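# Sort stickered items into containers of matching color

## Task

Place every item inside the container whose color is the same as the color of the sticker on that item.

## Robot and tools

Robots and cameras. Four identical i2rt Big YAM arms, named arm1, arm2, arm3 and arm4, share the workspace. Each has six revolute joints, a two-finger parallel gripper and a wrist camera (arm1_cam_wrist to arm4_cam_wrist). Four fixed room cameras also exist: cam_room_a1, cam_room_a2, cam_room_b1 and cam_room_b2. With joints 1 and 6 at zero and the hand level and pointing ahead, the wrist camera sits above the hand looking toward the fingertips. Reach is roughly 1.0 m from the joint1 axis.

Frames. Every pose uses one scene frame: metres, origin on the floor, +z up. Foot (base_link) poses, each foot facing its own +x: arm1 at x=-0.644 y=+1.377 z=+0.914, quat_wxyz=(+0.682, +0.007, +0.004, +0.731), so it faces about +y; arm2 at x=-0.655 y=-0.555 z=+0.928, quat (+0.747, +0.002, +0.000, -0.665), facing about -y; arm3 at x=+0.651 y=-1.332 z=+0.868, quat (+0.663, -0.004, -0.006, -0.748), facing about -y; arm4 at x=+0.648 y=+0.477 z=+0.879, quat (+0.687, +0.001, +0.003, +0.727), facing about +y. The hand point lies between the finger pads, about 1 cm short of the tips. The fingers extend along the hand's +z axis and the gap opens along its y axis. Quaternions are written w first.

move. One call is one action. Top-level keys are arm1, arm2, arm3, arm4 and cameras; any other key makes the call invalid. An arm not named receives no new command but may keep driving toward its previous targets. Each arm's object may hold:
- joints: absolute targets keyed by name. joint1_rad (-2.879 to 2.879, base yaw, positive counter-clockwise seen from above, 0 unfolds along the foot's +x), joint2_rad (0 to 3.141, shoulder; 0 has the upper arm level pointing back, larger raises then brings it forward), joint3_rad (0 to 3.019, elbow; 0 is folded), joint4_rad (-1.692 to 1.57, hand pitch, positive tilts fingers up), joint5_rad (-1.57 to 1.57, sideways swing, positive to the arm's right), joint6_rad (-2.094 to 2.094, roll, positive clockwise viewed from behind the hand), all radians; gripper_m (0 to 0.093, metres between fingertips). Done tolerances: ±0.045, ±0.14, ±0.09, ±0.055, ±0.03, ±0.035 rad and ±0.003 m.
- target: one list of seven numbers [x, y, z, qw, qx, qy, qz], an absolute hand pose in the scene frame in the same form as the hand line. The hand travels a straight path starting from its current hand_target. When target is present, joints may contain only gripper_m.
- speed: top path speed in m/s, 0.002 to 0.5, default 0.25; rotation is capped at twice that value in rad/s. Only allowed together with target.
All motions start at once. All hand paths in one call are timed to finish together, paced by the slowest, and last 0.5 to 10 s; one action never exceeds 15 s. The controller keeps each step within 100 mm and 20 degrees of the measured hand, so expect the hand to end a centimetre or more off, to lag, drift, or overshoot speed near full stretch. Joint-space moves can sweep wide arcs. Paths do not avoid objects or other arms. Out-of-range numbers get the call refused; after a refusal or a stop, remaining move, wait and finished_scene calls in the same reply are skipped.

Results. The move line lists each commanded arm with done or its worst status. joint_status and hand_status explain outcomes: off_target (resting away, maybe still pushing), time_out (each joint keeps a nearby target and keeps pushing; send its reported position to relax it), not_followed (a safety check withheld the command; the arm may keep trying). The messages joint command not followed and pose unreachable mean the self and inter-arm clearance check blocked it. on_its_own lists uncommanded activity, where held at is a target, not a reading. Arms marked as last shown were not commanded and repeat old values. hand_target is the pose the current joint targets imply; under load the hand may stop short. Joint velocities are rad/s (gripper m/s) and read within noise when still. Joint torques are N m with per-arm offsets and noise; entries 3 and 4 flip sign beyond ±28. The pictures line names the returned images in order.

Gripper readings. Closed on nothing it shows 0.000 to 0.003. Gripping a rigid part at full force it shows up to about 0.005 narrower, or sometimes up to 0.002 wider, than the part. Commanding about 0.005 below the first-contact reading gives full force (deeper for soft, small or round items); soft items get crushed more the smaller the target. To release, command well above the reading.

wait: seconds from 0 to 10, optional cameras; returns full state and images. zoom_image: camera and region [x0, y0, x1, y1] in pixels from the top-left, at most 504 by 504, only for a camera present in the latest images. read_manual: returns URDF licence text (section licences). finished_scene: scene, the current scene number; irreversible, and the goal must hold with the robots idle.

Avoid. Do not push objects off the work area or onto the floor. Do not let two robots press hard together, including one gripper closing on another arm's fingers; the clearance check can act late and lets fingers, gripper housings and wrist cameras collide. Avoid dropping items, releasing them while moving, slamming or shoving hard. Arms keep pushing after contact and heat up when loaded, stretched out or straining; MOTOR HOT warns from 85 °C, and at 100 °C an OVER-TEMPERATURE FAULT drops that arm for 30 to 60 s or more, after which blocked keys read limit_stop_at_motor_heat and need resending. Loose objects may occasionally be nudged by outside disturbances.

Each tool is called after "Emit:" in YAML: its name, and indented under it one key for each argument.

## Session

Emit:
move:
  arm1: {"joints":{"joint1_rad":1.501,"joint2_rad":1.19,"joint3_rad":1.493,"joint4_rad":-1.358,"joint5_rad":0,"joint6_rad":0,"gripper_m":0.093}}
  arm2: {"joints":{"joint1_rad":-1.687,"joint2_rad":1.19,"joint3_rad":1.493,"joint4_rad":-1.358,"joint5_rad":0,"joint6_rad":0,"gripper_m":0.093}}
  arm3: {"joints":{"joint1_rad":1.691,"joint2_rad":1.19,"joint3_rad":1.493,"joint4_rad":-1.358,"joint5_rad":0,"joint6_rad":0,"gripper_m":0.093}}
  arm4: {"joints":{"joint1_rad":-1.627,"joint2_rad":1.19,"joint3_rad":1.493,"joint4_rad":-1.358,"joint5_rad":0,"joint6_rad":0,"gripper_m":0.093}}

Scene clock: 1.93 s.
Joint torques (N m): arm1=[-1.67 -7 13.11 0.73 0.03 -0.05] | arm2=[0.85 -11.46 11.84 1.17 -0.01 -0.08] | arm3=[1.44 -9.7 10.22 0.99 0.12 -0.1] | arm4=[1.08 -10.34 10.33 0.96 0.05 0.17]
Motor temperatures (°C): arm1=[20 23 28 23 21 21 21] | arm2=[23 24 27 22 22 20 23] | arm3=[24 23 24 23 24 23 23] | arm4=[21 22 24 22 24 21 24]
Heat: arm1: hottest joint3_rad 28 °C; arm2: hottest joint3_rad 27 °C; arm3: hottest joint1_rad 24 °C; arm4: hottest joint3_rad 24 °C.
move: arm1 done; arm2 done; arm3 done; arm4 done
Joint velocities: within noise
arm1.joint_positions: joint1_rad=+1.499 joint2_rad=+1.198 joint3_rad=+1.470 joint4_rad=-1.349 joint5_rad=-0.001 joint6_rad=+0.007 gripper_m=+0.09306
arm1.joint_status: all done
arm1.hand: x=-1.0693 y=+1.3780 z=+1.3148 quat_wxyz=(+0.000, +0.968, -0.005, -0.252) (m; scene frame)
arm1.hand_target: x=-1.0672 y=+1.3772 z=+1.3280 quat_wxyz=(-0.001, +0.965, +0.000, -0.263) (m; scene frame)
arm1.hand_status: not commanded
arm2.joint_positions: joint1_rad=-1.689 joint2_rad=+1.204 joint3_rad=+1.486 joint4_rad=-1.345 joint5_rad=+0.000 joint6_rad=+0.015 gripper_m=+0.09310
arm2.joint_status: all done
arm2.hand: x=-1.0918 y=-0.5556 z=+1.3271 quat_wxyz=(+0.000, -0.968, +0.007, +0.250) (m; scene frame)
arm2.hand_target: x=-1.0859 y=-0.5564 z=+1.3348 quat_wxyz=(+0.001, -0.967, -0.001, +0.254) (m; scene frame)
arm2.hand_status: not commanded
arm3.joint_positions: joint1_rad=+1.686 joint2_rad=+1.195 joint3_rad=+1.482 joint4_rad=-1.360 joint5_rad=-0.002 joint6_rad=+0.006 gripper_m=+0.09306
arm3.joint_status: all done
arm3.hand: x=+1.0802 y=-1.3287 z=+1.2681 quat_wxyz=(-0.247, -0.004, -0.969, +0.006) (m; scene frame)
arm3.hand_target: x=+1.0805 y=-1.3268 z=+1.2752 quat_wxyz=(-0.255, +0.001, -0.967, +0.007) (m; scene frame)
arm3.hand_status: not commanded
arm4.joint_positions: joint1_rad=-1.630 joint2_rad=+1.198 joint3_rad=+1.471 joint4_rad=-1.363 joint5_rad=+0.001 joint6_rad=-0.012 gripper_m=+0.09311
arm4.joint_status: all done
arm4.hand: x=+1.0785 y=+0.4769 z=+1.2699 quat_wxyz=(-0.236, +0.005, -0.972, +0.004) (m; scene frame)
arm4.hand_target: x=+1.0798 y=+0.4783 z=+1.2845 quat_wxyz=(-0.253, +0.001, -0.968, +0.002) (m; scene frame)
arm4.hand_status: not commanded
pictures: arm1_cam_wrist, arm2_cam_wrist, arm3_cam_wrist, arm4_cam_wrist, cam_room_a1, cam_room_a2, cam_room_b1, cam_room_b2
Images, in order (width x height): arm1_cam_wrist 672x504, arm2_cam_wrist 672x504, arm3_cam_wrist 672x504, arm4_cam_wrist 672x504, cam_room_a1 672x504, cam_room_a2 672x504, cam_room_b1 672x504, cam_room_b2 672x504.

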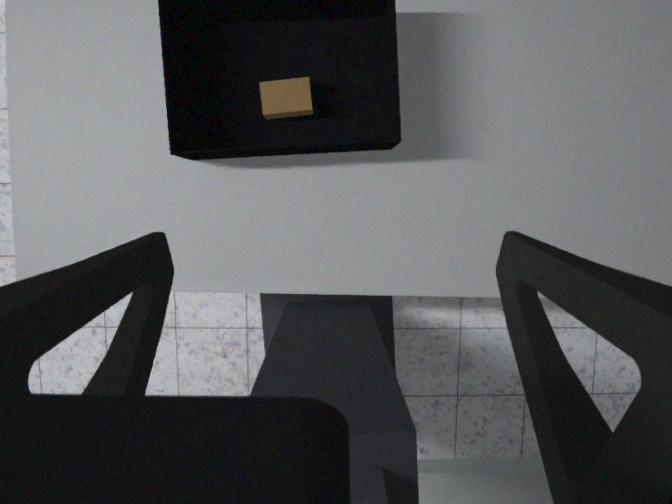

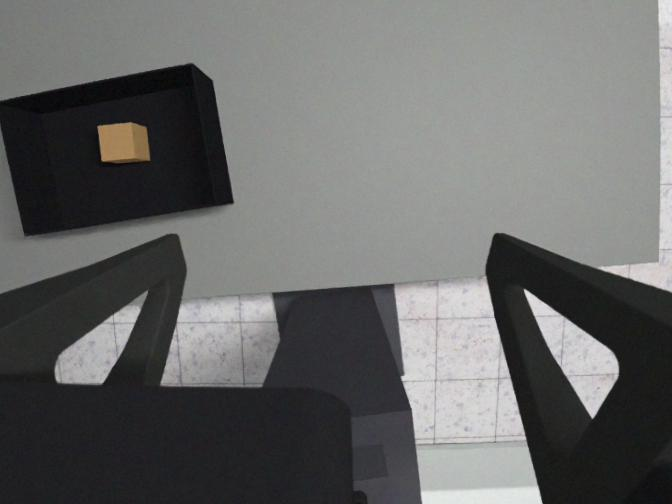

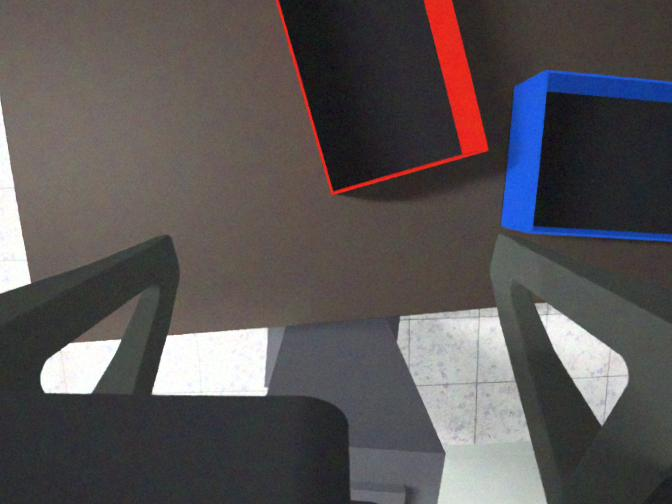

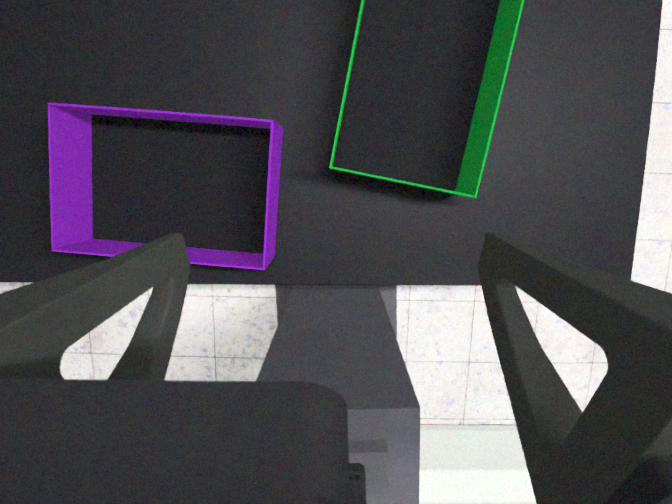

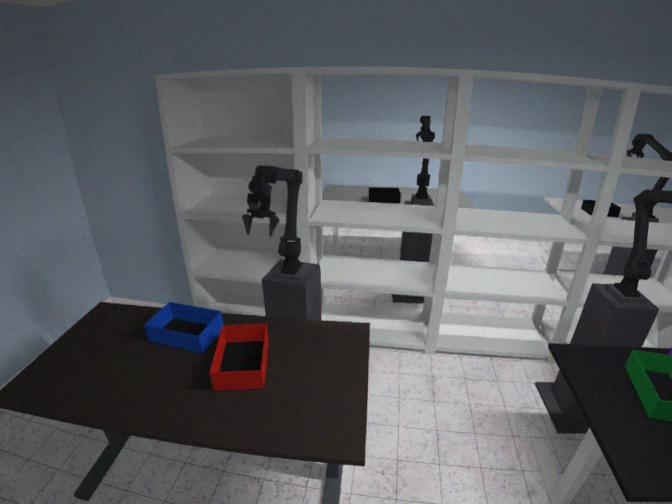

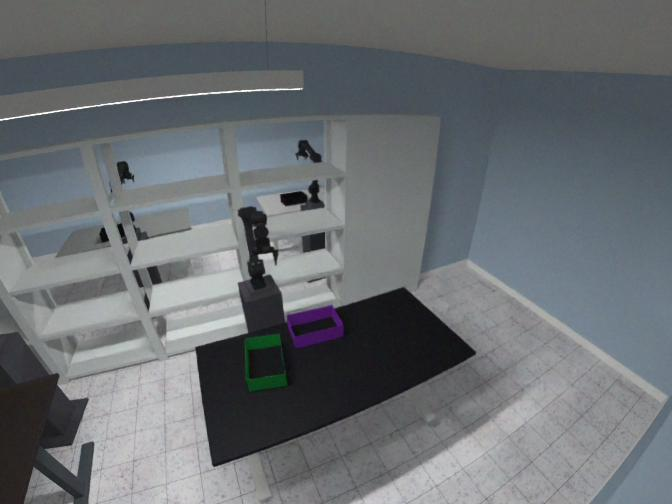

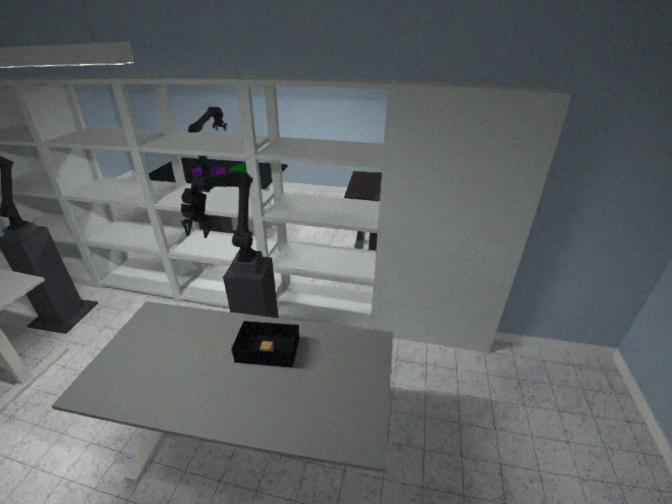

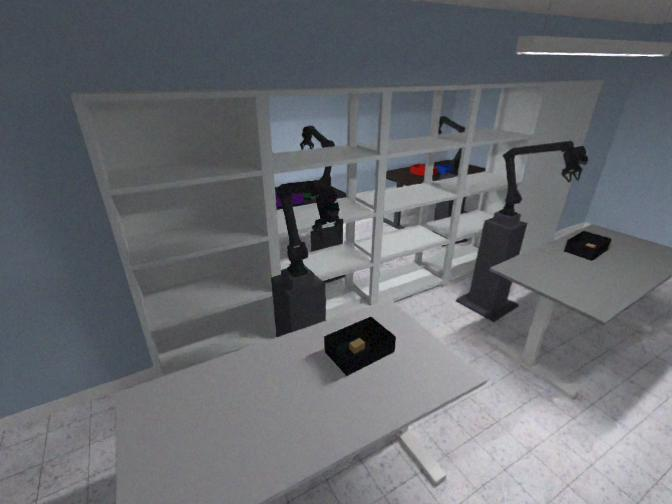

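Emit:
zoom_image:
  camera: "cam_room_b1"
  region: [236, 322, 298, 368]

Emit:
zoom_image:
  camera: "cam_room_b2"
  region: [325, 320, 395, 372]

Emit:
zoom_image:
  camera: "arm1_cam_wrist"
  region: [235, 60, 335, 135]

Emit:
zoom_image:
  camera: "arm2_cam_wrist"
  region: [70, 105, 170, 180]

Scaled by 8.129.

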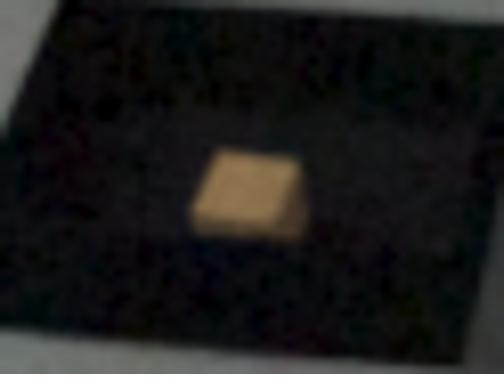

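Scaled by 7.200.

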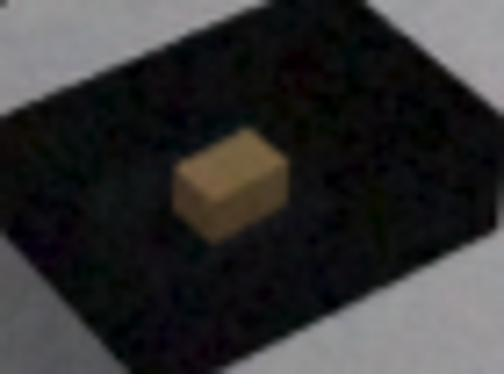

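Scaled by 5.040.

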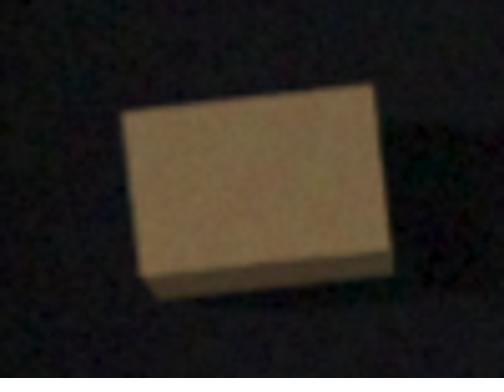

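Scaled by 5.040.

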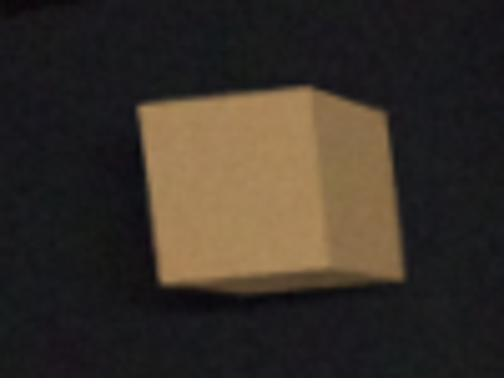

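Emit:
move:
  arm1: {"target":[-1.236,1.313,0.91,-0.0192,-0.959,-0.0671,0.2749],"speed":0.5}
  arm2: {"target":[-1.193,-0.893,0.91,-0.0192,-0.959,-0.0671,0.2749],"speed":0.5}
  arm3: {"joints":{"joint2_rad":0.7,"joint3_rad":0.76,"joint4_rad":-1.107}}
  arm4: {"joints":{"joint2_rad":0.7,"joint3_rad":0.76,"joint4_rad":-1.107}}
  cameras: ["arm1_cam_wrist","arm2_cam_wrist"]

Scene clock: 46.50 s.
Joint torques (N m): arm1=[-1.32 -14.68 11.48 1.72 -0.05 -0.06] | arm2=[0.21 -19.96 12 2.24 0.39 0.22] | arm3=[1.67 -2.08 9.98 1.62 0.11 -0.11] | arm4=[0.79 -1.85 10.07 1.43 0.07 0.15]
Motor temperatures (°C): arm1=[20 23 32 23 21 21 21] | arm2=[23 25 31 22 22 20 23] | arm3=[24 23 28 23 24 23 23] | arm4=[21 22 34 22 24 21 24]
Heat: arm1: hottest joint3_rad 32 °C; arm2: hottest joint3_rad 31 °C; arm3: hottest joint3_rad 28 °C; arm4: hottest joint3_rad 34 °C.
move: arm1 off_target; arm2 off_target; arm3 done; arm4 done
Joint velocities: within noise
arm1.joint_positions: joint1_rad=+1.596 joint2_rad=+1.894 joint3_rad=+1.039 joint4_rad=-0.248 joint5_rad=-0.022 joint6_rad=-0.022 gripper_m=+0.09306
arm1.joint_status: not commanded
arm1.hand: x=-1.2098 y=+1.3208 z=+0.8832 quat_wxyz=(+0.017, +0.969, +0.059, -0.239) (m; scene frame)
arm1.hand_target: x=-1.2345 y=+1.3129 z=+0.9109 quat_wxyz=(+0.019, +0.959, +0.067, -0.275) (m; scene frame)
arm1.hand_status: off_target (0.038 m and 4.4 deg from the pose sent, 0.443 m and 8.9 deg at the start)
arm2.joint_positions: joint1_rad=-1.052 joint2_rad=+1.975 joint3_rad=+1.194 joint4_rad=-0.340 joint5_rad=+0.246 joint6_rad=+0.409 gripper_m=+0.09310
arm2.joint_status: not commanded
arm2.hand: x=-1.1700 y=-0.8826 z=+0.8919 quat_wxyz=(-0.005, -0.965, -0.083, +0.250) (m; scene frame)
arm2.hand_target: x=-1.1920 y=-0.8923 z=+0.9109 quat_wxyz=(-0.019, -0.959, -0.067, +0.275) (m; scene frame)
arm2.hand_status: off_target (0.031 m and 3.8 deg from the pose sent, 0.546 m and 9.3 deg at the start)
arm3.joint_positions: joint1_rad=+1.686 joint2_rad=+0.702 joint3_rad=+0.757 joint4_rad=-1.121 joint5_rad=-0.002 joint6_rad=+0.006 gripper_m=+0.09306
arm3.joint_status: all done
arm3.hand: x=+0.9274 y=-1.3301 z=+1.1004 quat_wxyz=(-0.250, -0.004, -0.968, +0.006) (m; scene frame)
arm3.hand_target: x=+0.9309 y=-1.3291 z=+1.1042 quat_wxyz=(-0.259, +0.001, -0.966, +0.007) (m; scene frame)
arm3.hand_status: not commanded
arm4.joint_positions: joint1_rad=-1.630 joint2_rad=+0.699 joint3_rad=+0.747 joint4_rad=-1.123 joint5_rad=+0.001 joint6_rad=-0.012 gripper_m=+0.09311
arm4.joint_status: all done
arm4.hand: x=+0.9231 y=+0.4768 z=+1.1062 quat_wxyz=(-0.243, +0.005, -0.970, +0.004) (m; scene frame)
arm4.hand_target: x=+0.9292 y=+0.4777 z=+1.1143 quat_wxyz=(-0.257, +0.001, -0.967, +0.002) (m; scene frame)
arm4.hand_status: not commanded
pictures: arm1_cam_wrist, arm2_cam_wrist
Images, in order (width x height): arm1_cam_wrist 672x504, arm2_cam_wrist 672x504.

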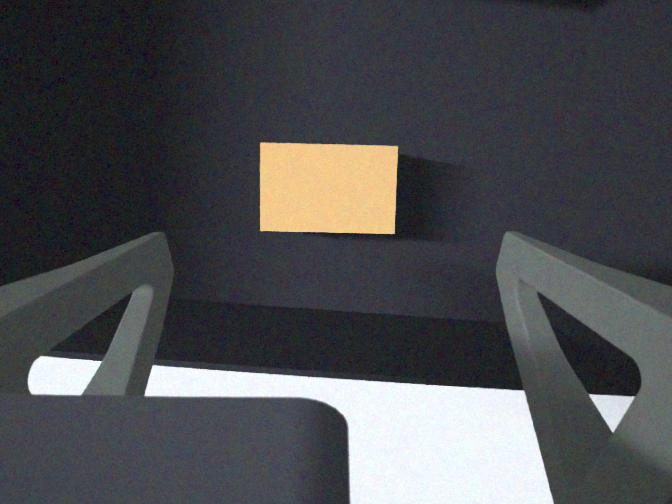

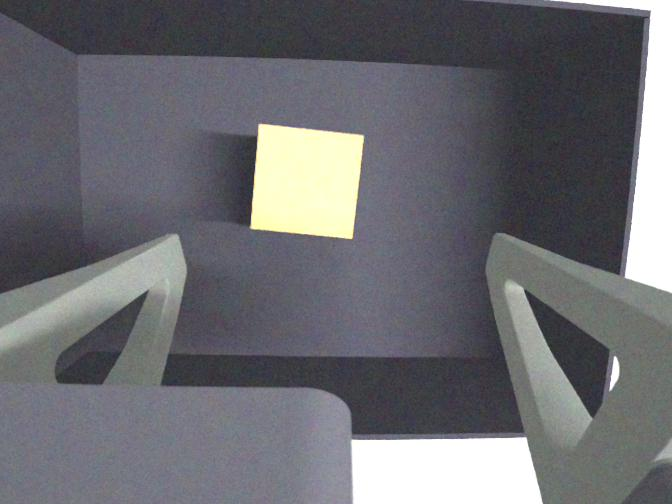

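Emit:
move:
  arm1: {"target":[-1.221,1.316,0.718,-0.0135,-0.9646,-0.0505,0.2584],"speed":0.35}
  arm2: {"target":[-1.186,-0.899,0.718,-0.009,-0.9653,-0.0337,0.2586],"speed":0.35}
  arm3: {"joints":{"joint1_rad":-1.981}}
  arm4: {"joints":{"joint1_rad":0.895}}
  cameras: []

Emit:
move:
  arm1: {"joints":{"gripper_m":0.03}}
  arm2: {"joints":{"gripper_m":0.03}}
  cameras: []

Emit:
move:
  arm1: {"target":[-1.19,1.313,0.975,-0.0135,-0.9646,-0.0505,0.2584],"speed":0.5}
  arm2: {"target":[-1.16,-0.884,0.975,-0.009,-0.9653,-0.0337,0.2586],"speed":0.5}
  cameras: ["arm1_cam_wrist","arm2_cam_wrist"]

Emit:
move:
  arm1: {"joints":{"joint4_rad":1.2}}
  arm2: {"joints":{"joint4_rad":1.2}}
  cameras: ["cam_room_b1","cam_room_b2"]

Emit:
zoom_image:
  camera: "cam_room_b1"
  region: [210, 220, 310, 330]

Emit:
zoom_image:
  camera: "cam_room_b2"
  region: [290, 210, 420, 330]

Scene clock: 81.53 s.
Joint torques (N m): arm1=[-0.73 -12.45 6.19 1.42 0.28 0.03] | arm2=[1.38 -18.08 8.12 1.94 0.38 0.17] | arm3=[0.5 -2.26 9.96 1.2 -0.08 -0.11] | arm4=[0.79 -1.96 10.1 1.16 0.14 0.16]
Motor temperatures (°C): arm1=[20 24 33 23 21 21 21] | arm2=[23 26 32 22 22 20 23] | arm3=[24 23 29 23 24 23 23] | arm4=[21 22 36 22 24 21 24]
Heat: arm1: hottest joint3_rad 33 °C; arm2: hottest joint3_rad 32 °C; arm3: hottest joint3_rad 29 °C; arm4: hottest joint3_rad 36 °C.
move: arm1 off_target; arm2 off_target; arm3 done; arm4 done
Joint velocities: within noise
arm1.joint_positions: joint1_rad=+1.598 joint2_rad=+2.267 joint3_rad=+1.070 joint4_rad=+0.146 joint5_rad=-0.007 joint6_rad=+0.002 gripper_m=+0.09305
arm1.joint_status: not commanded
arm1.hand: x=-1.2225 y=+1.3216 z=+0.7312 quat_wxyz=(+0.015, +0.963, +0.046, -0.264) (m; scene frame)
arm1.hand_target: x=-1.2206 y=+1.3161 z=+0.7184 quat_wxyz=(+0.013, +0.965, +0.051, -0.258) (m; scene frame)
arm1.hand_status: off_target (0.014 m and 0.8 deg from the pose sent, 0.166 m and 2.5 deg at the start)
arm2.joint_positions: joint1_rad=-1.047 joint2_rad=+2.334 joint3_rad=+1.287 joint4_rad=-0.054 joint5_rad=+0.274 joint6_rad=+0.506 gripper_m=+0.09302
arm2.joint_status: not commanded
arm2.hand: x=-1.1893 y=-0.8951 z=+0.7387 quat_wxyz=(-0.012, -0.964, -0.034, +0.265) (m; scene frame)
arm2.hand_target: x=-1.1853 y=-0.8983 z=+0.7186 quat_wxyz=(-0.009, -0.965, -0.034, +0.259) (m; scene frame)
arm2.hand_status: off_target (0.021 m and 0.8 deg from the pose sent, 0.175 m and 5.7 deg at the start)
arm3.joint_positions: joint1_rad=-1.970 joint2_rad=+0.702 joint3_rad=+0.757 joint4_rad=-1.112 joint5_rad=+0.002 joint6_rad=+0.005 gripper_m=+0.09306
arm3.joint_status: all done
arm3.hand: x=+0.4094 y=-1.1891 z=+1.0989 quat_wxyz=(+0.060, -0.935, +0.253, +0.243) (m; scene frame)
arm3.hand_target: x=+0.4092 y=-1.1862 z=+1.1017 quat_wxyz=(+0.062, -0.933, +0.255, +0.247) (m; scene frame)
arm3.hand_status: not commanded
arm4.joint_positions: joint1_rad=+0.893 joint2_rad=+0.699 joint3_rad=+0.747 joint4_rad=-1.117 joint5_rad=-0.002 joint6_rad=-0.011 gripper_m=+0.09311
arm4.joint_status: all done
arm4.hand: x=+0.4252 y=+0.6386 z=+1.1087 quat_wxyz=(-0.074, +0.923, -0.292, -0.238) (m; scene frame)
arm4.hand_target: x=+0.4210 y=+0.6412 z=+1.1162 quat_wxyz=(-0.077, +0.920, -0.295, -0.248) (m; scene frame)
arm4.hand_status: not commanded
pictures: none
No camera images: "cameras" was empty.

Scene clock: 82.17 s.
Joint torques (N m): arm1=[-0.85 -12.86 6.23 1.43 0.18 0.03] | arm2=[1.26 -18.26 8.1 1.92 0.33 0.16] | arm3=[0.5 -2.32 9.96 1.22 -0.07 -0.1] | arm4=[0.85 -1.73 10.02 1.2 0.14 0.15]
Motor temperatures (°C): arm1=[20 24 33 23 21 21 21] | arm2=[23 26 32 22 22 20 23] | arm3=[24 23 29 23 24 23 23] | arm4=[21 22 36 22 24 21 24]
Heat: arm1: hottest joint3_rad 33 °C; arm2: hottest joint3_rad 32 °C; arm3: hottest joint3_rad 29 °C; arm4: hottest joint3_rad 36 °C.
move: arm1 off_target; arm2 off_target
Joint velocities: within noise
arm1.joint_positions: joint1_rad=+1.602 joint2_rad=+2.267 joint3_rad=+1.070 joint4_rad=+0.147 joint5_rad=-0.006 joint6_rad=+0.004 gripper_m=+0.06888
arm1.joint_status: gripper_m off_target (ended at +0.06890, target +0.03000)
arm1.hand: x=-1.2223 y=+1.3193 z=+0.7313 quat_wxyz=(+0.015, +0.963, +0.048, -0.264) (m; scene frame)
arm1.hand_target: x=-1.2205 y=+1.3161 z=+0.7184 quat_wxyz=(+0.013, +0.965, +0.051, -0.258) (m; scene frame)
arm1.hand_status: not commanded
arm2.joint_positions: joint1_rad=-1.044 joint2_rad=+2.334 joint3_rad=+1.287 joint4_rad=-0.054 joint5_rad=+0.275 joint6_rad=+0.507 gripper_m=+0.05280
arm2.joint_status: gripper_m off_target (ended at +0.05283, target +0.03000)
arm2.hand: x=-1.1886 y=-0.8963 z=+0.7388 quat_wxyz=(-0.012, -0.964, -0.034, +0.265) (m; scene frame)
arm2.hand_target: x=-1.1852 y=-0.8985 z=+0.7187 quat_wxyz=(-0.009, -0.965, -0.034, +0.259) (m; scene frame)
arm2.hand_status: not commanded
arm3, arm4: as last shown
pictures: none
No camera images: "cameras" was empty.

Scene clock: 83.60 s.
Joint torques (N m): arm1=[-0.56 -10.7 12.11 0.99 0.08 0.13] | arm2=[1.49 -16.62 11.44 1.16 0.36 0.19] | arm3=[0.56 -2.26 9.91 1.24 -0.07 -0.09] | arm4=[0.97 -1.85 10.17 1.06 0.11 0.12]
Motor temperatures (°C): arm1=[20 24 33 23 21 21 21] | arm2=[23 26 32 22 22 20 23] | arm3=[24 23 29 23 24 23 23] | arm4=[21 22 36 22 24 21 24]
Heat: arm1: hottest joint3_rad 33 °C; arm2: hottest joint3_rad 32 °C; arm3: hottest joint3_rad 29 °C; arm4: hottest joint3_rad 36 °C.
move: arm1 off_target; arm2 done
Joint velocities: within noise
arm1.joint_positions: joint1_rad=+1.609 joint2_rad=+1.666 joint3_rad=+0.988 joint4_rad=-0.400 joint5_rad=+0.001 joint6_rad=+0.007 gripper_m=+0.06888
arm1.joint_status: not commanded
arm1.hand: x=-1.1792 y=+1.3201 z=+0.9669 quat_wxyz=(+0.012, +0.967, +0.049, -0.251) (m; scene frame)
arm1.hand_target: x=-1.1896 y=+1.3131 z=+0.9751 quat_wxyz=(+0.014, +0.965, +0.050, -0.258) (m; scene frame)
arm1.hand_status: off_target (0.015 m and 0.9 deg from the pose sent, 0.246 m and 0.8 deg at the start)
arm2.joint_positions: joint1_rad=-1.041 joint2_rad=+1.798 joint3_rad=+1.196 joint4_rad=-0.506 joint5_rad=+0.277 joint6_rad=+0.510 gripper_m=+0.05281
arm2.joint_status: not commanded
arm2.hand: x=-1.1586 y=-0.8761 z=+0.9796 quat_wxyz=(-0.010, -0.964, -0.035, +0.263) (m; scene frame)
arm2.hand_target: x=-1.1597 y=-0.8840 z=+0.9751 quat_wxyz=(-0.009, -0.965, -0.034, +0.259) (m; scene frame)
arm2.hand_status: done (0.009 m and 0.5 deg from the pose sent, 0.238 m and 0.8 deg at the start)
arm3, arm4: as last shown
pictures: arm1_cam_wrist, arm2_cam_wrist
Images, in order (width x height): arm1_cam_wrist 672x504, arm2_cam_wrist 672x504.

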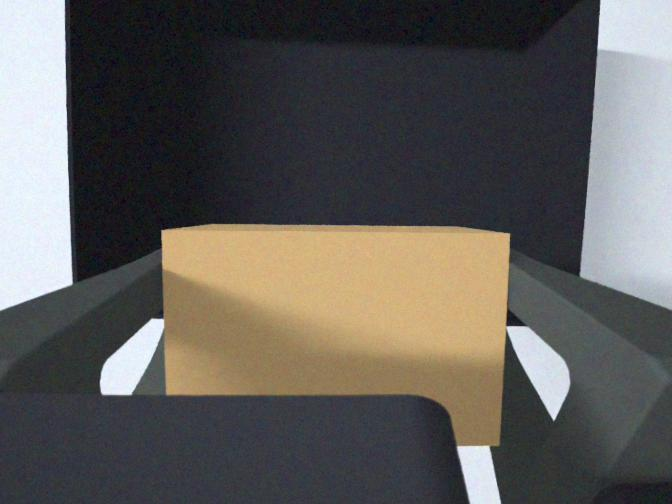

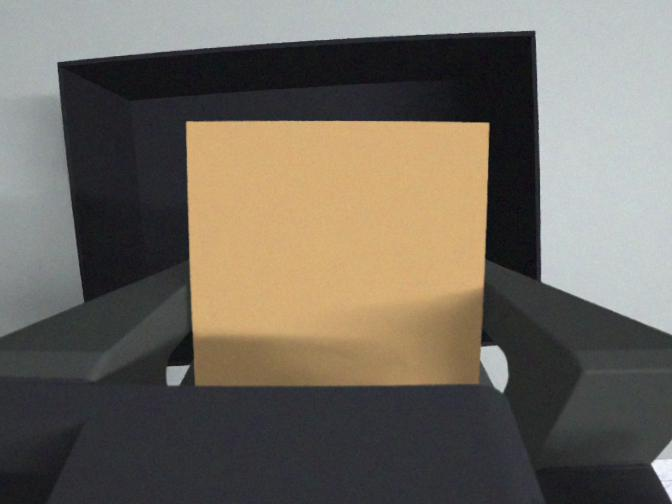

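Scene clock: 85.40 s.
Joint torques (N m): arm1=[-1.38 -10.87 12.22 1.99 0.08 0.14] | arm2=[1.44 -16.97 11.77 2.92 -0.08 0.14] | arm3=[0.67 -2.26 9.96 1.2 -0.07 -0.11] | arm4=[0.62 -1.96 10.06 1.16 0.12 0.15]
Motor temperatures (°C): arm1=[20 24 33 23 21 21 21] | arm2=[23 26 32 22 22 20 23] | arm3=[24 23 29 23 24 23 23] | arm4=[21 22 36 22 24 21 24]
Heat: arm1: hottest joint3_rad 33 °C; arm2: hottest joint3_rad 32 °C; arm3: hottest joint3_rad 29 °C; arm4: hottest joint3_rad 36 °C.
move: arm1 done; arm2 done
Joint velocities: within noise
arm1.joint_positions: joint1_rad=+1.609 joint2_rad=+1.667 joint3_rad=+0.988 joint4_rad=+1.180 joint5_rad=+0.001 joint6_rad=+0.007 gripper_m=+0.06888
arm1.joint_status: all done
arm1.hand: x=-1.2732 y=+1.3085 z=+1.3025 quat_wxyz=(+0.048, +0.503, +0.027, -0.863) (m; scene frame)
arm1.hand_target: x=-1.2745 y=+1.3015 z=+1.3187 quat_wxyz=(+0.056, +0.483, +0.026, -0.873) (m; scene frame)
arm1.hand_status: not commanded
arm2.joint_positions: joint1_rad=-1.041 joint2_rad=+1.799 joint3_rad=+1.196 joint4_rad=+1.177 joint5_rad=+0.277 joint6_rad=+0.511 gripper_m=+0.05281
arm2.joint_status: all done
arm2.hand: x=-1.2347 y=-0.9342 z=+1.3228 quat_wxyz=(-0.420, -0.482, +0.088, +0.764) (m; scene frame)
arm2.hand_target: x=-1.2347 y=-0.9422 z=+1.3244 quat_wxyz=(-0.432, -0.472, +0.091, +0.763) (m; scene frame)
arm2.hand_status: not commanded
arm3, arm4: as last shown
pictures: cam_room_b1, cam_room_b2
Images, in order (width x height): cam_room_b1 672x504, cam_room_b2 672x504.

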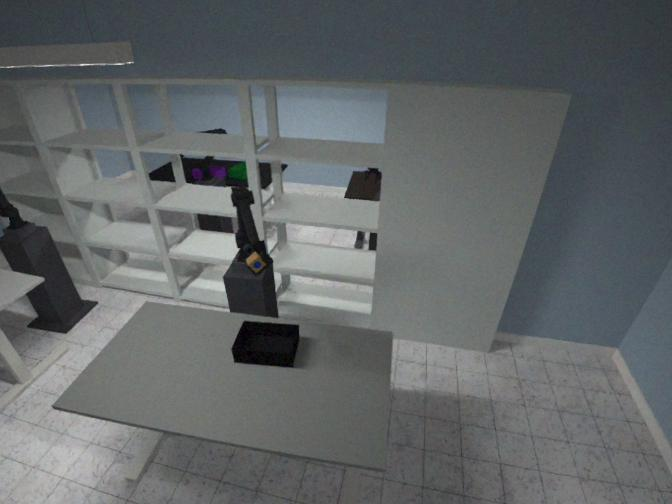

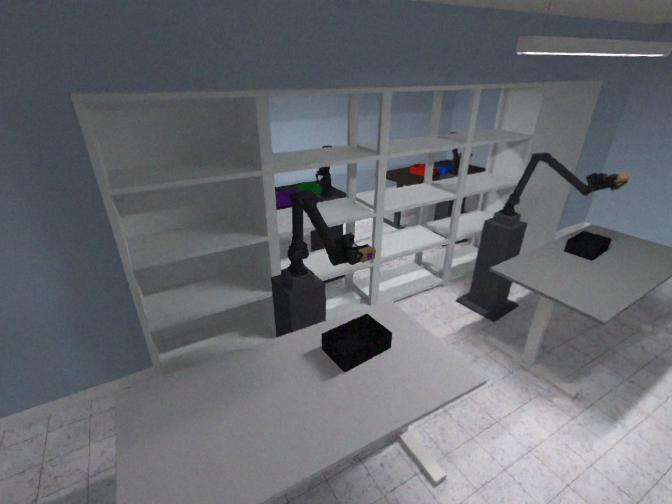

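Scaled by 4.582.

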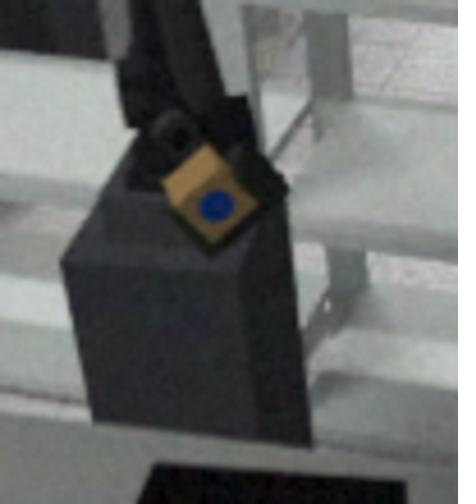

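Scaled by 3.877.

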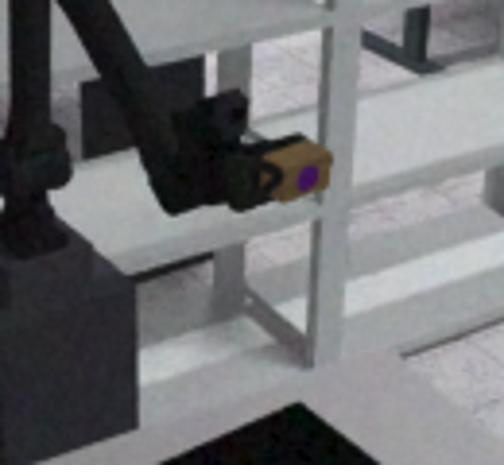

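Emit:
move:
  arm1: {"joints":{"joint1_rad":0.5,"joint2_rad":0.7,"joint3_rad":0.76,"joint4_rad":-1.107,"joint5_rad":0,"joint6_rad":0}}
  arm2: {"joints":{"joint1_rad":-0.6,"joint2_rad":0.7,"joint3_rad":0.76,"joint4_rad":-1.107,"joint5_rad":0,"joint6_rad":0}}
  cameras: []

Emit:
move:
  arm1: {"joints":{"joint1_rad":-2.267}}
  arm2: {"joints":{"joint1_rad":0.935}}
  cameras: ["arm1_cam_wrist"]

Emit:
move:
  arm1: {"target":[0.011,0.904,1.1,0.246,0.298,0.919,-0.08],"speed":0.5}
  arm2: {"target":[0.005,-0.935,1.1,0.25,0.248,0.933,-0.067],"speed":0.5}
  cameras: []

Emit:
move:
  arm1: {"target":[0.008,0.908,0.985,0.246,0.298,0.919,-0.08],"speed":0.25}
  arm2: {"target":[0.005,-0.935,0.982,0.25,0.248,0.933,-0.067],"speed":0.25}
  cameras: ["arm1_cam_wrist"]

Scene clock: 118.07 s.
Joint torques (N m): arm1=[-2.32 -0.09 12.19 0.79 -0.08 -0.06] | arm2=[0.44 -3.72 10.99 1.31 0.08 -0.08] | arm3=[0.67 -2.37 9.98 1.2 -0.08 -0.1] | arm4=[1.2 -1.44 10.09 1.16 0.15 0.13]
Motor temperatures (°C): arm1=[20 25 34 23 21 21 22] | arm2=[23 26 34 22 22 20 24] | arm3=[24 23 30 23 24 23 23] | arm4=[21 22 38 22 24 21 24]
Heat: arm1: hottest joint3_rad 34 °C; arm2: hottest joint3_rad 34 °C; arm3: hottest joint3_rad 30 °C; arm4: hottest joint3_rad 38 °C.
move: arm1 done; arm2 done
Joint velocities: within noise
arm1.joint_positions: joint1_rad=+0.504 joint2_rad=+0.708 joint3_rad=+0.751 joint4_rad=-1.099 joint5_rad=+0.002 joint6_rad=+0.006 gripper_m=+0.06889
arm1.joint_status: all done
arm1.hand: x=-0.7917 y=+1.6132 z=+1.1479 quat_wxyz=(-0.119, +0.846, -0.466, -0.231) (m; scene frame)
arm1.hand_target: x=-0.7905 y=+1.6129 z=+1.1533 quat_wxyz=(-0.122, +0.845, -0.465, -0.234) (m; scene frame)
arm1.hand_status: not commanded
arm2.joint_positions: joint1_rad=-0.596 joint2_rad=+0.708 joint3_rad=+0.767 joint4_rad=-1.095 joint5_rad=-0.002 joint6_rad=+0.014 gripper_m=+0.05282
arm2.joint_status: all done
arm2.hand: x=-0.7869 y=-0.8088 z=+1.1667 quat_wxyz=(-0.139, -0.828, -0.495, +0.223) (m; scene frame)
arm2.hand_target: x=-0.7861 y=-0.8039 z=+1.1635 quat_wxyz=(-0.133, -0.827, -0.500, +0.220) (m; scene frame)
arm2.hand_status: not commanded
arm3, arm4: as last shown
pictures: none
No camera images: "cameras" was empty.

Scene clock: 120.33 s.
Joint torques (N m): arm1=[-2.08 -0.26 12.27 0.92 -0.02 -0.04] | arm2=[0.97 -3.78 10.97 1.31 0.06 -0.07] | arm3=[0.44 -2.26 9.96 1.22 -0.07 -0.11] | arm4=[0.85 -2.2 9.98 1.21 0.15 0.15]
Motor temperatures (°C): arm1=[20 25 34 23 21 21 22] | arm2=[23 26 34 22 22 20 24] | arm3=[24 23 30 23 24 23 23] | arm4=[21 22 38 22 24 21 24]
Heat: arm1: hottest joint3_rad 34 °C; arm2: hottest joint3_rad 34 °C; arm3: hottest joint3_rad 30 °C; arm4: hottest joint3_rad 38 °C.
move: arm1 done; arm2 done
Joint velocities: within noise
arm1.joint_positions: joint1_rad=-2.261 joint2_rad=+0.708 joint3_rad=+0.751 joint4_rad=-1.099 joint5_rad=+0.002 joint6_rad=+0.006 gripper_m=+0.06888
arm1.joint_status: all done
arm1.hand: x=-0.4122 y=+1.2125 z=+1.1409 quat_wxyz=(-0.235, -0.298, -0.922, +0.079) (m; scene frame)
arm1.hand_target: x=-0.4136 y=+1.2118 z=+1.1464 quat_wxyz=(-0.239, -0.298, -0.921, +0.081) (m; scene frame)
arm1.hand_status: not commanded
arm2.joint_positions: joint1_rad=+0.932 joint2_rad=+0.708 joint3_rad=+0.767 joint4_rad=-1.095 joint5_rad=-0.001 joint6_rad=+0.013 gripper_m=+0.05284
arm2.joint_status: all done
arm2.hand: x=-0.4087 y=-0.6983 z=+1.1678 quat_wxyz=(-0.257, -0.255, -0.930, +0.064) (m; scene frame)
arm2.hand_target: x=-0.4124 y=-0.6954 z=+1.1645 quat_wxyz=(-0.251, -0.248, -0.933, +0.065) (m; scene frame)
arm2.hand_status: not commanded
arm3, arm4: as last shown
pictures: arm1_cam_wrist
Images, in order (width x height): arm1_cam_wrist 672x504.

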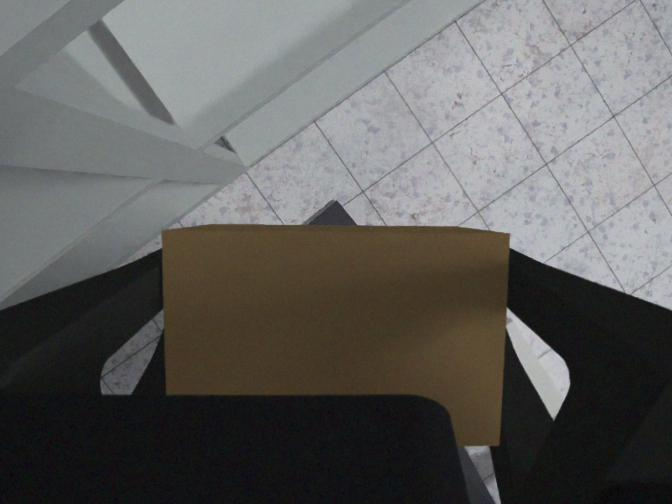

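Scene clock: 122.47 s.
Joint torques (N m): arm1=[-2.43 -20.37 17.63 0.83 0.01 0.04] | arm2=[1.03 -22.59 16.95 1.21 0.15 -0.08] | arm3=[0.67 -2.2 9.98 1.26 -0.08 -0.09] | arm4=[1.2 -2.08 10.14 1.17 0.14 0.13]
Motor temperatures (°C): arm1=[20 25 34 23 21 21 22] | arm2=[23 26 34 22 22 20 24] | arm3=[24 23 30 23 24 23 23] | arm4=[21 22 38 22 24 21 24]
Heat: arm1: hottest joint3_rad 34 °C; arm2: hottest joint3_rad 34 °C; arm3: hottest joint3_rad 30 °C; arm4: hottest joint3_rad 38 °C.
move: arm1 off_target; arm2 off_target
Joint velocities: within noise
arm1.joint_positions: joint1_rad=-2.261 joint2_rad=+2.184 joint3_rad=+2.133 joint4_rad=-1.042 joint5_rad=-0.004 joint6_rad=+0.006 gripper_m=+0.06888
arm1.joint_status: not commanded
arm1.hand: x=+0.0010 y=+0.9172 z=+1.0661 quat_wxyz=(-0.218, -0.299, -0.926, +0.071) (m; scene frame)
arm1.hand_target: x=+0.0091 y=+0.9052 z=+1.1001 quat_wxyz=(-0.247, -0.298, -0.919, +0.080) (m; scene frame)
arm1.hand_status: off_target (0.038 m and 3.4 deg from the pose sent, 0.525 m and 1.3 deg at the start)
arm2.joint_positions: joint1_rad=+0.932 joint2_rad=+2.039 joint3_rad=+1.857 joint4_rad=-0.904 joint5_rad=+0.001 joint6_rad=+0.013 gripper_m=+0.05284
arm2.joint_status: not commanded
arm2.hand: x=-0.0110 y=-0.9273 z=+1.0794 quat_wxyz=(-0.233, -0.257, -0.936, +0.059) (m; scene frame)
arm2.hand_target: x=+0.0036 y=-0.9343 z=+1.1001 quat_wxyz=(-0.251, -0.248, -0.933, +0.067) (m; scene frame)
arm2.hand_status: off_target (0.027 m and 2.4 deg from the pose sent, 0.481 m and 1.2 deg at the start)
arm3, arm4: as last shown
pictures: none
No camera images: "cameras" was empty.

Scene clock: 123.63 s.
Joint torques (N m): arm1=[-1.79 -18.49 10.96 1.83 0 -0.01] | arm2=[0.79 -20.95 10.86 2.32 0.02 -0.06] | arm3=[0.5 -2.2 9.91 1.22 -0.08 -0.09] | arm4=[1.32 -1.79 10.09 1.16 0.13 0.15]
Motor temperatures (°C): arm1=[20 25 34 23 21 21 22] | arm2=[23 26 34 22 22 20 24] | arm3=[24 23 30 23 24 23 23] | arm4=[21 22 38 22 24 21 24]
Heat: arm1: hottest joint3_rad 34 °C; arm2: hottest joint3_rad 34 °C; arm3: hottest joint3_rad 30 °C; arm4: hottest joint3_rad 38 °C.
move: arm1 off_target; arm2 off_target
Joint velocities: within noise
arm1.joint_positions: joint1_rad=-2.263 joint2_rad=+2.200 joint3_rad=+1.972 joint4_rad=-0.793 joint5_rad=-0.005 joint6_rad=+0.010 gripper_m=+0.06888
arm1.joint_status: not commanded
arm1.hand: x=+0.0075 y=+0.9100 z=+1.0031 quat_wxyz=(-0.252, -0.299, -0.917, +0.081) (m; scene frame)
arm1.hand_target: x=+0.0075 y=+0.9084 z=+0.9850 quat_wxyz=(-0.246, -0.298, -0.919, +0.080) (m; scene frame)
arm1.hand_status: off_target (0.018 m and 0.7 deg from the pose sent, 0.082 m and 3.4 deg at the start)
arm2.joint_positions: joint1_rad=+0.933 joint2_rad=+2.104 joint3_rad=+1.755 joint4_rad=-0.670 joint5_rad=+0.003 joint6_rad=+0.010 gripper_m=+0.05285
arm2.joint_status: not commanded
arm2.hand: x=+0.0041 y=-0.9351 z=+1.0105 quat_wxyz=(-0.264, -0.253, -0.928, +0.069) (m; scene frame)
arm2.hand_target: x=+0.0040 y=-0.9345 z=+0.9824 quat_wxyz=(-0.250, -0.248, -0.933, +0.067) (m; scene frame)
arm2.hand_status: off_target (0.028 m and 1.8 deg from the pose sent, 0.099 m and 2.4 deg at the start)
arm3, arm4: as last shown
pictures: arm1_cam_wrist
Images, in order (width x height): arm1_cam_wrist 672x504.

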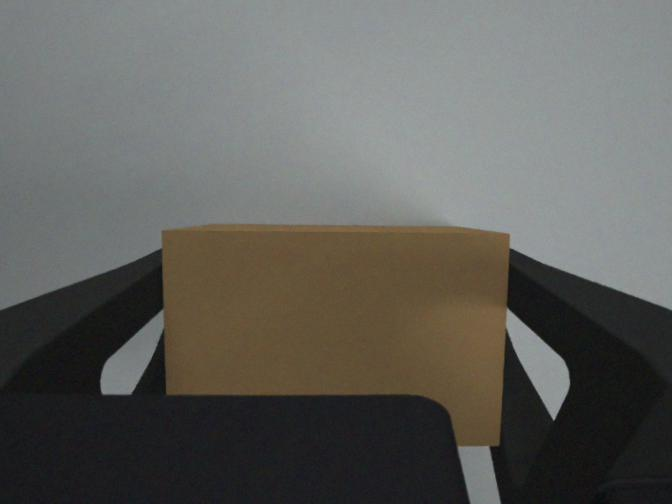

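Emit:
move:
  arm1: {"target":[0.008,0.909,1.004,0.246,0.298,0.919,-0.08],"speed":0.1,"joints":{"gripper_m":0.093}}
  arm2: {"target":[0.005,-0.936,1.01,0.25,0.248,0.933,-0.067],"speed":0.1,"joints":{"gripper_m":0.093}}
  cameras: []

Emit:
move:
  arm1: {"target":[-0.38,1.186,1.14,0.246,0.298,0.919,-0.08],"speed":0.5}
  arm2: {"target":[-0.37,-0.719,1.14,0.25,0.248,0.933,-0.067],"speed":0.5}
  cameras: []

Emit:
move:
  arm3: {"target":[-0.005,-0.945,1.11,0.071,-0.9285,0.249,0.266],"speed":0.5}
  arm4: {"target":[-0.012,0.949,1.11,0.083,-0.917,0.289,0.263],"speed":0.5}
  cameras: ["arm3_cam_wrist","arm4_cam_wrist"]

Scene clock: 130.53 s.
Joint torques (N m): arm1=[-1.14 -19.72 13.03 0.72 0.03 -0.03] | arm2=[0.67 -23.06 13.71 0.62 0 0.02] | arm3=[0.5 -2.2 9.94 1.18 -0.07 -0.1] | arm4=[0.67 -1.55 10.02 1.26 0.14 0.15]
Motor temperatures (°C): arm1=[20 26 35 23 21 21 22] | arm2=[23 26 34 22 22 20 24] | arm3=[24 23 30 23 24 23 23] | arm4=[21 22 38 22 24 21 24]
Heat: arm1: hottest joint3_rad 35 °C; arm2: hottest joint3_rad 34 °C; arm3: hottest joint3_rad 30 °C; arm4: hottest joint3_rad 38 °C.
move: arm1 done; arm2 done
Joint velocities: within noise
arm1.joint_positions: joint1_rad=-2.263 joint2_rad=+2.200 joint3_rad=+1.972 joint4_rad=-0.798 joint5_rad=-0.005 joint6_rad=+0.010 gripper_m=+0.09297
arm1.joint_status: all done
arm1.hand: x=+0.0065 y=+0.9105 z=+1.0024 quat_wxyz=(-0.249, -0.299, -0.917, +0.080) (m; scene frame)
arm1.hand_target: x=+0.0079 y=+0.9091 z=+1.0038 quat_wxyz=(-0.246, -0.298, -0.919, +0.080) (m; scene frame)
arm1.hand_status: done (0.003 m and 0.4 deg from the pose sent, 0.001 m and 0.8 deg at the start)
arm2.joint_positions: joint1_rad=+0.933 joint2_rad=+2.104 joint3_rad=+1.757 joint4_rad=-0.688 joint5_rad=+0.003 joint6_rad=+0.001 gripper_m=+0.09293
arm2.joint_status: all done
arm2.hand: x=+0.0012 y=-0.9334 z=+1.0089 quat_wxyz=(-0.256, -0.250, -0.931, +0.068) (m; scene frame)
arm2.hand_target: x=+0.0047 y=-0.9359 z=+1.0098 quat_wxyz=(-0.250, -0.248, -0.933, +0.067) (m; scene frame)
arm2.hand_status: done (0.005 m and 0.7 deg from the pose sent, 0.001 m and 1.8 deg at the start)
arm3.joint_positions: joint1_rad=-1.970 joint2_rad=+0.702 joint3_rad=+0.757 joint4_rad=-1.112 joint5_rad=+0.002 joint6_rad=+0.005 gripper_m=+0.09306
arm3.joint_status: not commanded
arm3.hand: x=+0.4094 y=-1.1891 z=+1.0989 quat_wxyz=(+0.060, -0.935, +0.253, +0.243) (m; scene frame)
arm3.hand_target: x=+0.4092 y=-1.1862 z=+1.1017 quat_wxyz=(+0.062, -0.933, +0.255, +0.247) (m; scene frame)
arm3.hand_status: not commanded
arm4.joint_positions: joint1_rad=+0.893 joint2_rad=+0.699 joint3_rad=+0.747 joint4_rad=-1.117 joint5_rad=-0.002 joint6_rad=-0.011 gripper_m=+0.09311
arm4.joint_status: not commanded
arm4.hand: x=+0.4252 y=+0.6386 z=+1.1087 quat_wxyz=(-0.074, +0.923, -0.292, -0.238) (m; scene frame)
arm4.hand_target: x=+0.4210 y=+0.6412 z=+1.1162 quat_wxyz=(-0.077, +0.920, -0.295, -0.248) (m; scene frame)
arm4.hand_status: not commanded
pictures: none
No camera images: "cameras" was empty.

Scene clock: 132.37 s.
Joint torques (N m): arm1=[-2.43 -0.26 11.49 0.75 -0.06 -0.07] | arm2=[1.32 -3.66 10.47 1.29 0.16 0.08] | arm3=[0.44 -2.26 9.98 1.2 -0.07 -0.1] | arm4=[1.03 -1.96 10 1.09 0.13 0.15]
Motor temperatures (°C): arm1=[20 26 35 23 21 21 22] | arm2=[23 26 34 22 22 20 24] | arm3=[24 23 30 23 24 23 23] | arm4=[21 22 38 22 24 21 24]
Heat: arm1: hottest joint3_rad 35 °C; arm2: hottest joint3_rad 34 °C; arm3: hottest joint3_rad 30 °C; arm4: hottest joint3_rad 38 °C.
move: arm1 done; arm2 off_target
Joint velocities: within noise
arm1.joint_positions: joint1_rad=-2.264 joint2_rad=+0.819 joint3_rad=+0.790 joint4_rad=-0.990 joint5_rad=-0.009 joint6_rad=+0.004 gripper_m=+0.09297
arm1.joint_status: not commanded
arm1.hand: x=-0.3772 y=+1.1884 z=+1.1424 quat_wxyz=(-0.253, -0.296, -0.918, +0.080) (m; scene frame)
arm1.hand_target: x=-0.3800 y=+1.1861 z=+1.1399 quat_wxyz=(-0.246, -0.298, -0.919, +0.080) (m; scene frame)
arm1.hand_status: done (0.004 m and 0.9 deg from the pose sent, 0.494 m and 0.4 deg at the start)
arm2.joint_positions: joint1_rad=+0.933 joint2_rad=+0.843 joint3_rad=+0.777 joint4_rad=-0.939 joint5_rad=+0.003 joint6_rad=+0.001 gripper_m=+0.09293
arm2.joint_status: not commanded
arm2.hand: x=-0.3667 y=-0.7229 z=+1.1536 quat_wxyz=(-0.270, -0.249, -0.927, +0.071) (m; scene frame)
arm2.hand_target: x=-0.3702 y=-0.7190 z=+1.1403 quat_wxyz=(-0.250, -0.248, -0.934, +0.067) (m; scene frame)
arm2.hand_status: off_target (0.015 m and 2.4 deg from the pose sent, 0.448 m and 0.7 deg at the start)
arm3, arm4: as last shown
pictures: none
No camera images: "cameras" was empty.

Scene clock: 134.50 s.
Joint torques (N m): arm1=[-2.67 -0.91 11.75 0.81 -0.07 -0.03] | arm2=[1.38 -3.66 10.47 1.29 0.15 0.08] | arm3=[0.97 -24 14.37 0.65 0.11 -0.12] | arm4=[1.2 -25.76 13.08 0.34 0.17 0.05]
Motor temperatures (°C): arm1=[20 25 35 23 21 21 22] | arm2=[23 26 34 22 22 20 24] | arm3=[24 23 30 23 24 23 23] | arm4=[21 22 38 22 24 21 24]
Heat: arm1: hottest joint3_rad 35 °C; arm2: hottest joint3_rad 34 °C; arm3: hottest joint3_rad 30 °C; arm4: hottest joint3_rad 38 °C.
move: arm3 off_target; arm4 off_target
Joint velocities: within noise
arm1, arm2: as last shown
arm1.joint_positions: joint1_rad=-2.264 joint2_rad=+0.819 joint3_rad=+0.790 joint4_rad=-0.990 joint5_rad=-0.009 joint6_rad=+0.003 gripper_m=+0.09297
arm2.hand: x=-0.3667 y=-0.7230 z=+1.1536 quat_wxyz=(-0.270, -0.249, -0.927, +0.072) (m; scene frame)
arm2.hand_target: x=-0.3703 y=-0.7190 z=+1.1403 quat_wxyz=(-0.250, -0.248, -0.933, +0.067) (m; scene frame)
arm3.joint_positions: joint1_rad=-1.970 joint2_rad=+2.007 joint3_rad=+1.984 joint4_rad=-1.027 joint5_rad=+0.005 joint6_rad=-0.001 gripper_m=+0.09306
arm3.joint_status: not commanded
arm3.hand: x=+0.0028 y=-0.9556 z=+1.0847 quat_wxyz=(+0.063, -0.934, +0.251, +0.246) (m; scene frame)
arm3.hand_target: x=-0.0039 y=-0.9458 z=+1.1101 quat_wxyz=(+0.071, -0.928, +0.249, +0.267) (m; scene frame)
arm3.hand_status: off_target (0.029 m and 2.6 deg from the pose sent, 0.481 m and 3.0 deg at the start)
arm4.joint_positions: joint1_rad=+0.893 joint2_rad=+2.187 joint3_rad=+2.263 joint4_rad=-1.112 joint5_rad=-0.002 joint6_rad=-0.011 gripper_m=+0.09311
arm4.joint_status: not commanded
arm4.hand: x=-0.0032 y=+0.9452 z=+1.0982 quat_wxyz=(-0.079, +0.920, -0.290, -0.253) (m; scene frame)
arm4.hand_target: x=-0.0114 y=+0.9485 z=+1.1101 quat_wxyz=(-0.083, +0.917, -0.289, -0.264) (m; scene frame)
arm4.hand_status: off_target (0.015 m and 1.3 deg from the pose sent, 0.536 m and 3.2 deg at the start)
pictures: arm3_cam_wrist, arm4_cam_wrist
Images, in order (width x height): arm3_cam_wrist 672x504, arm4_cam_wrist 672x504.

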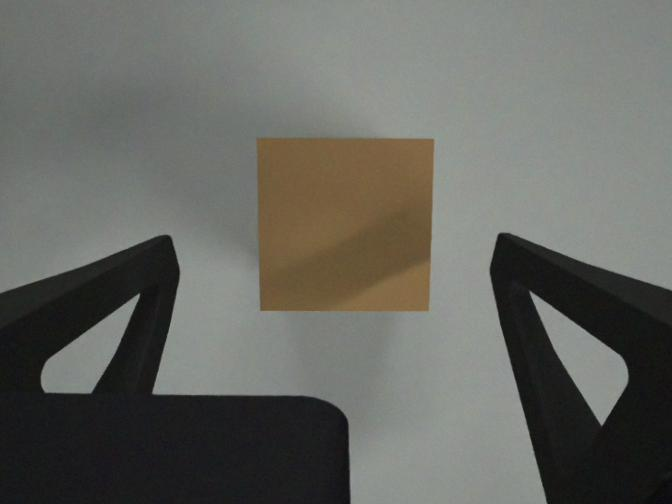

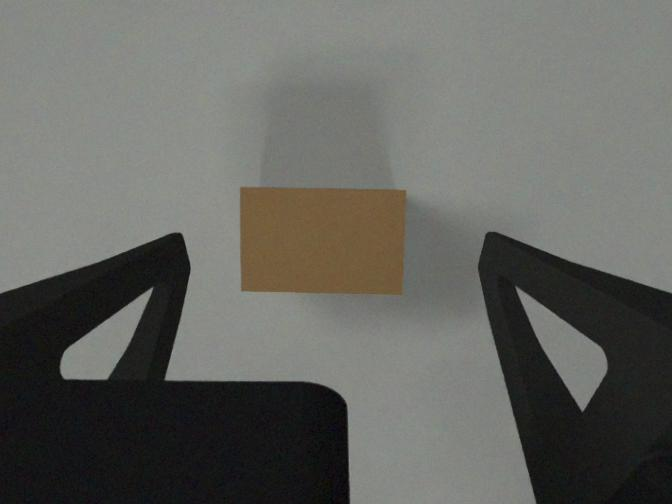

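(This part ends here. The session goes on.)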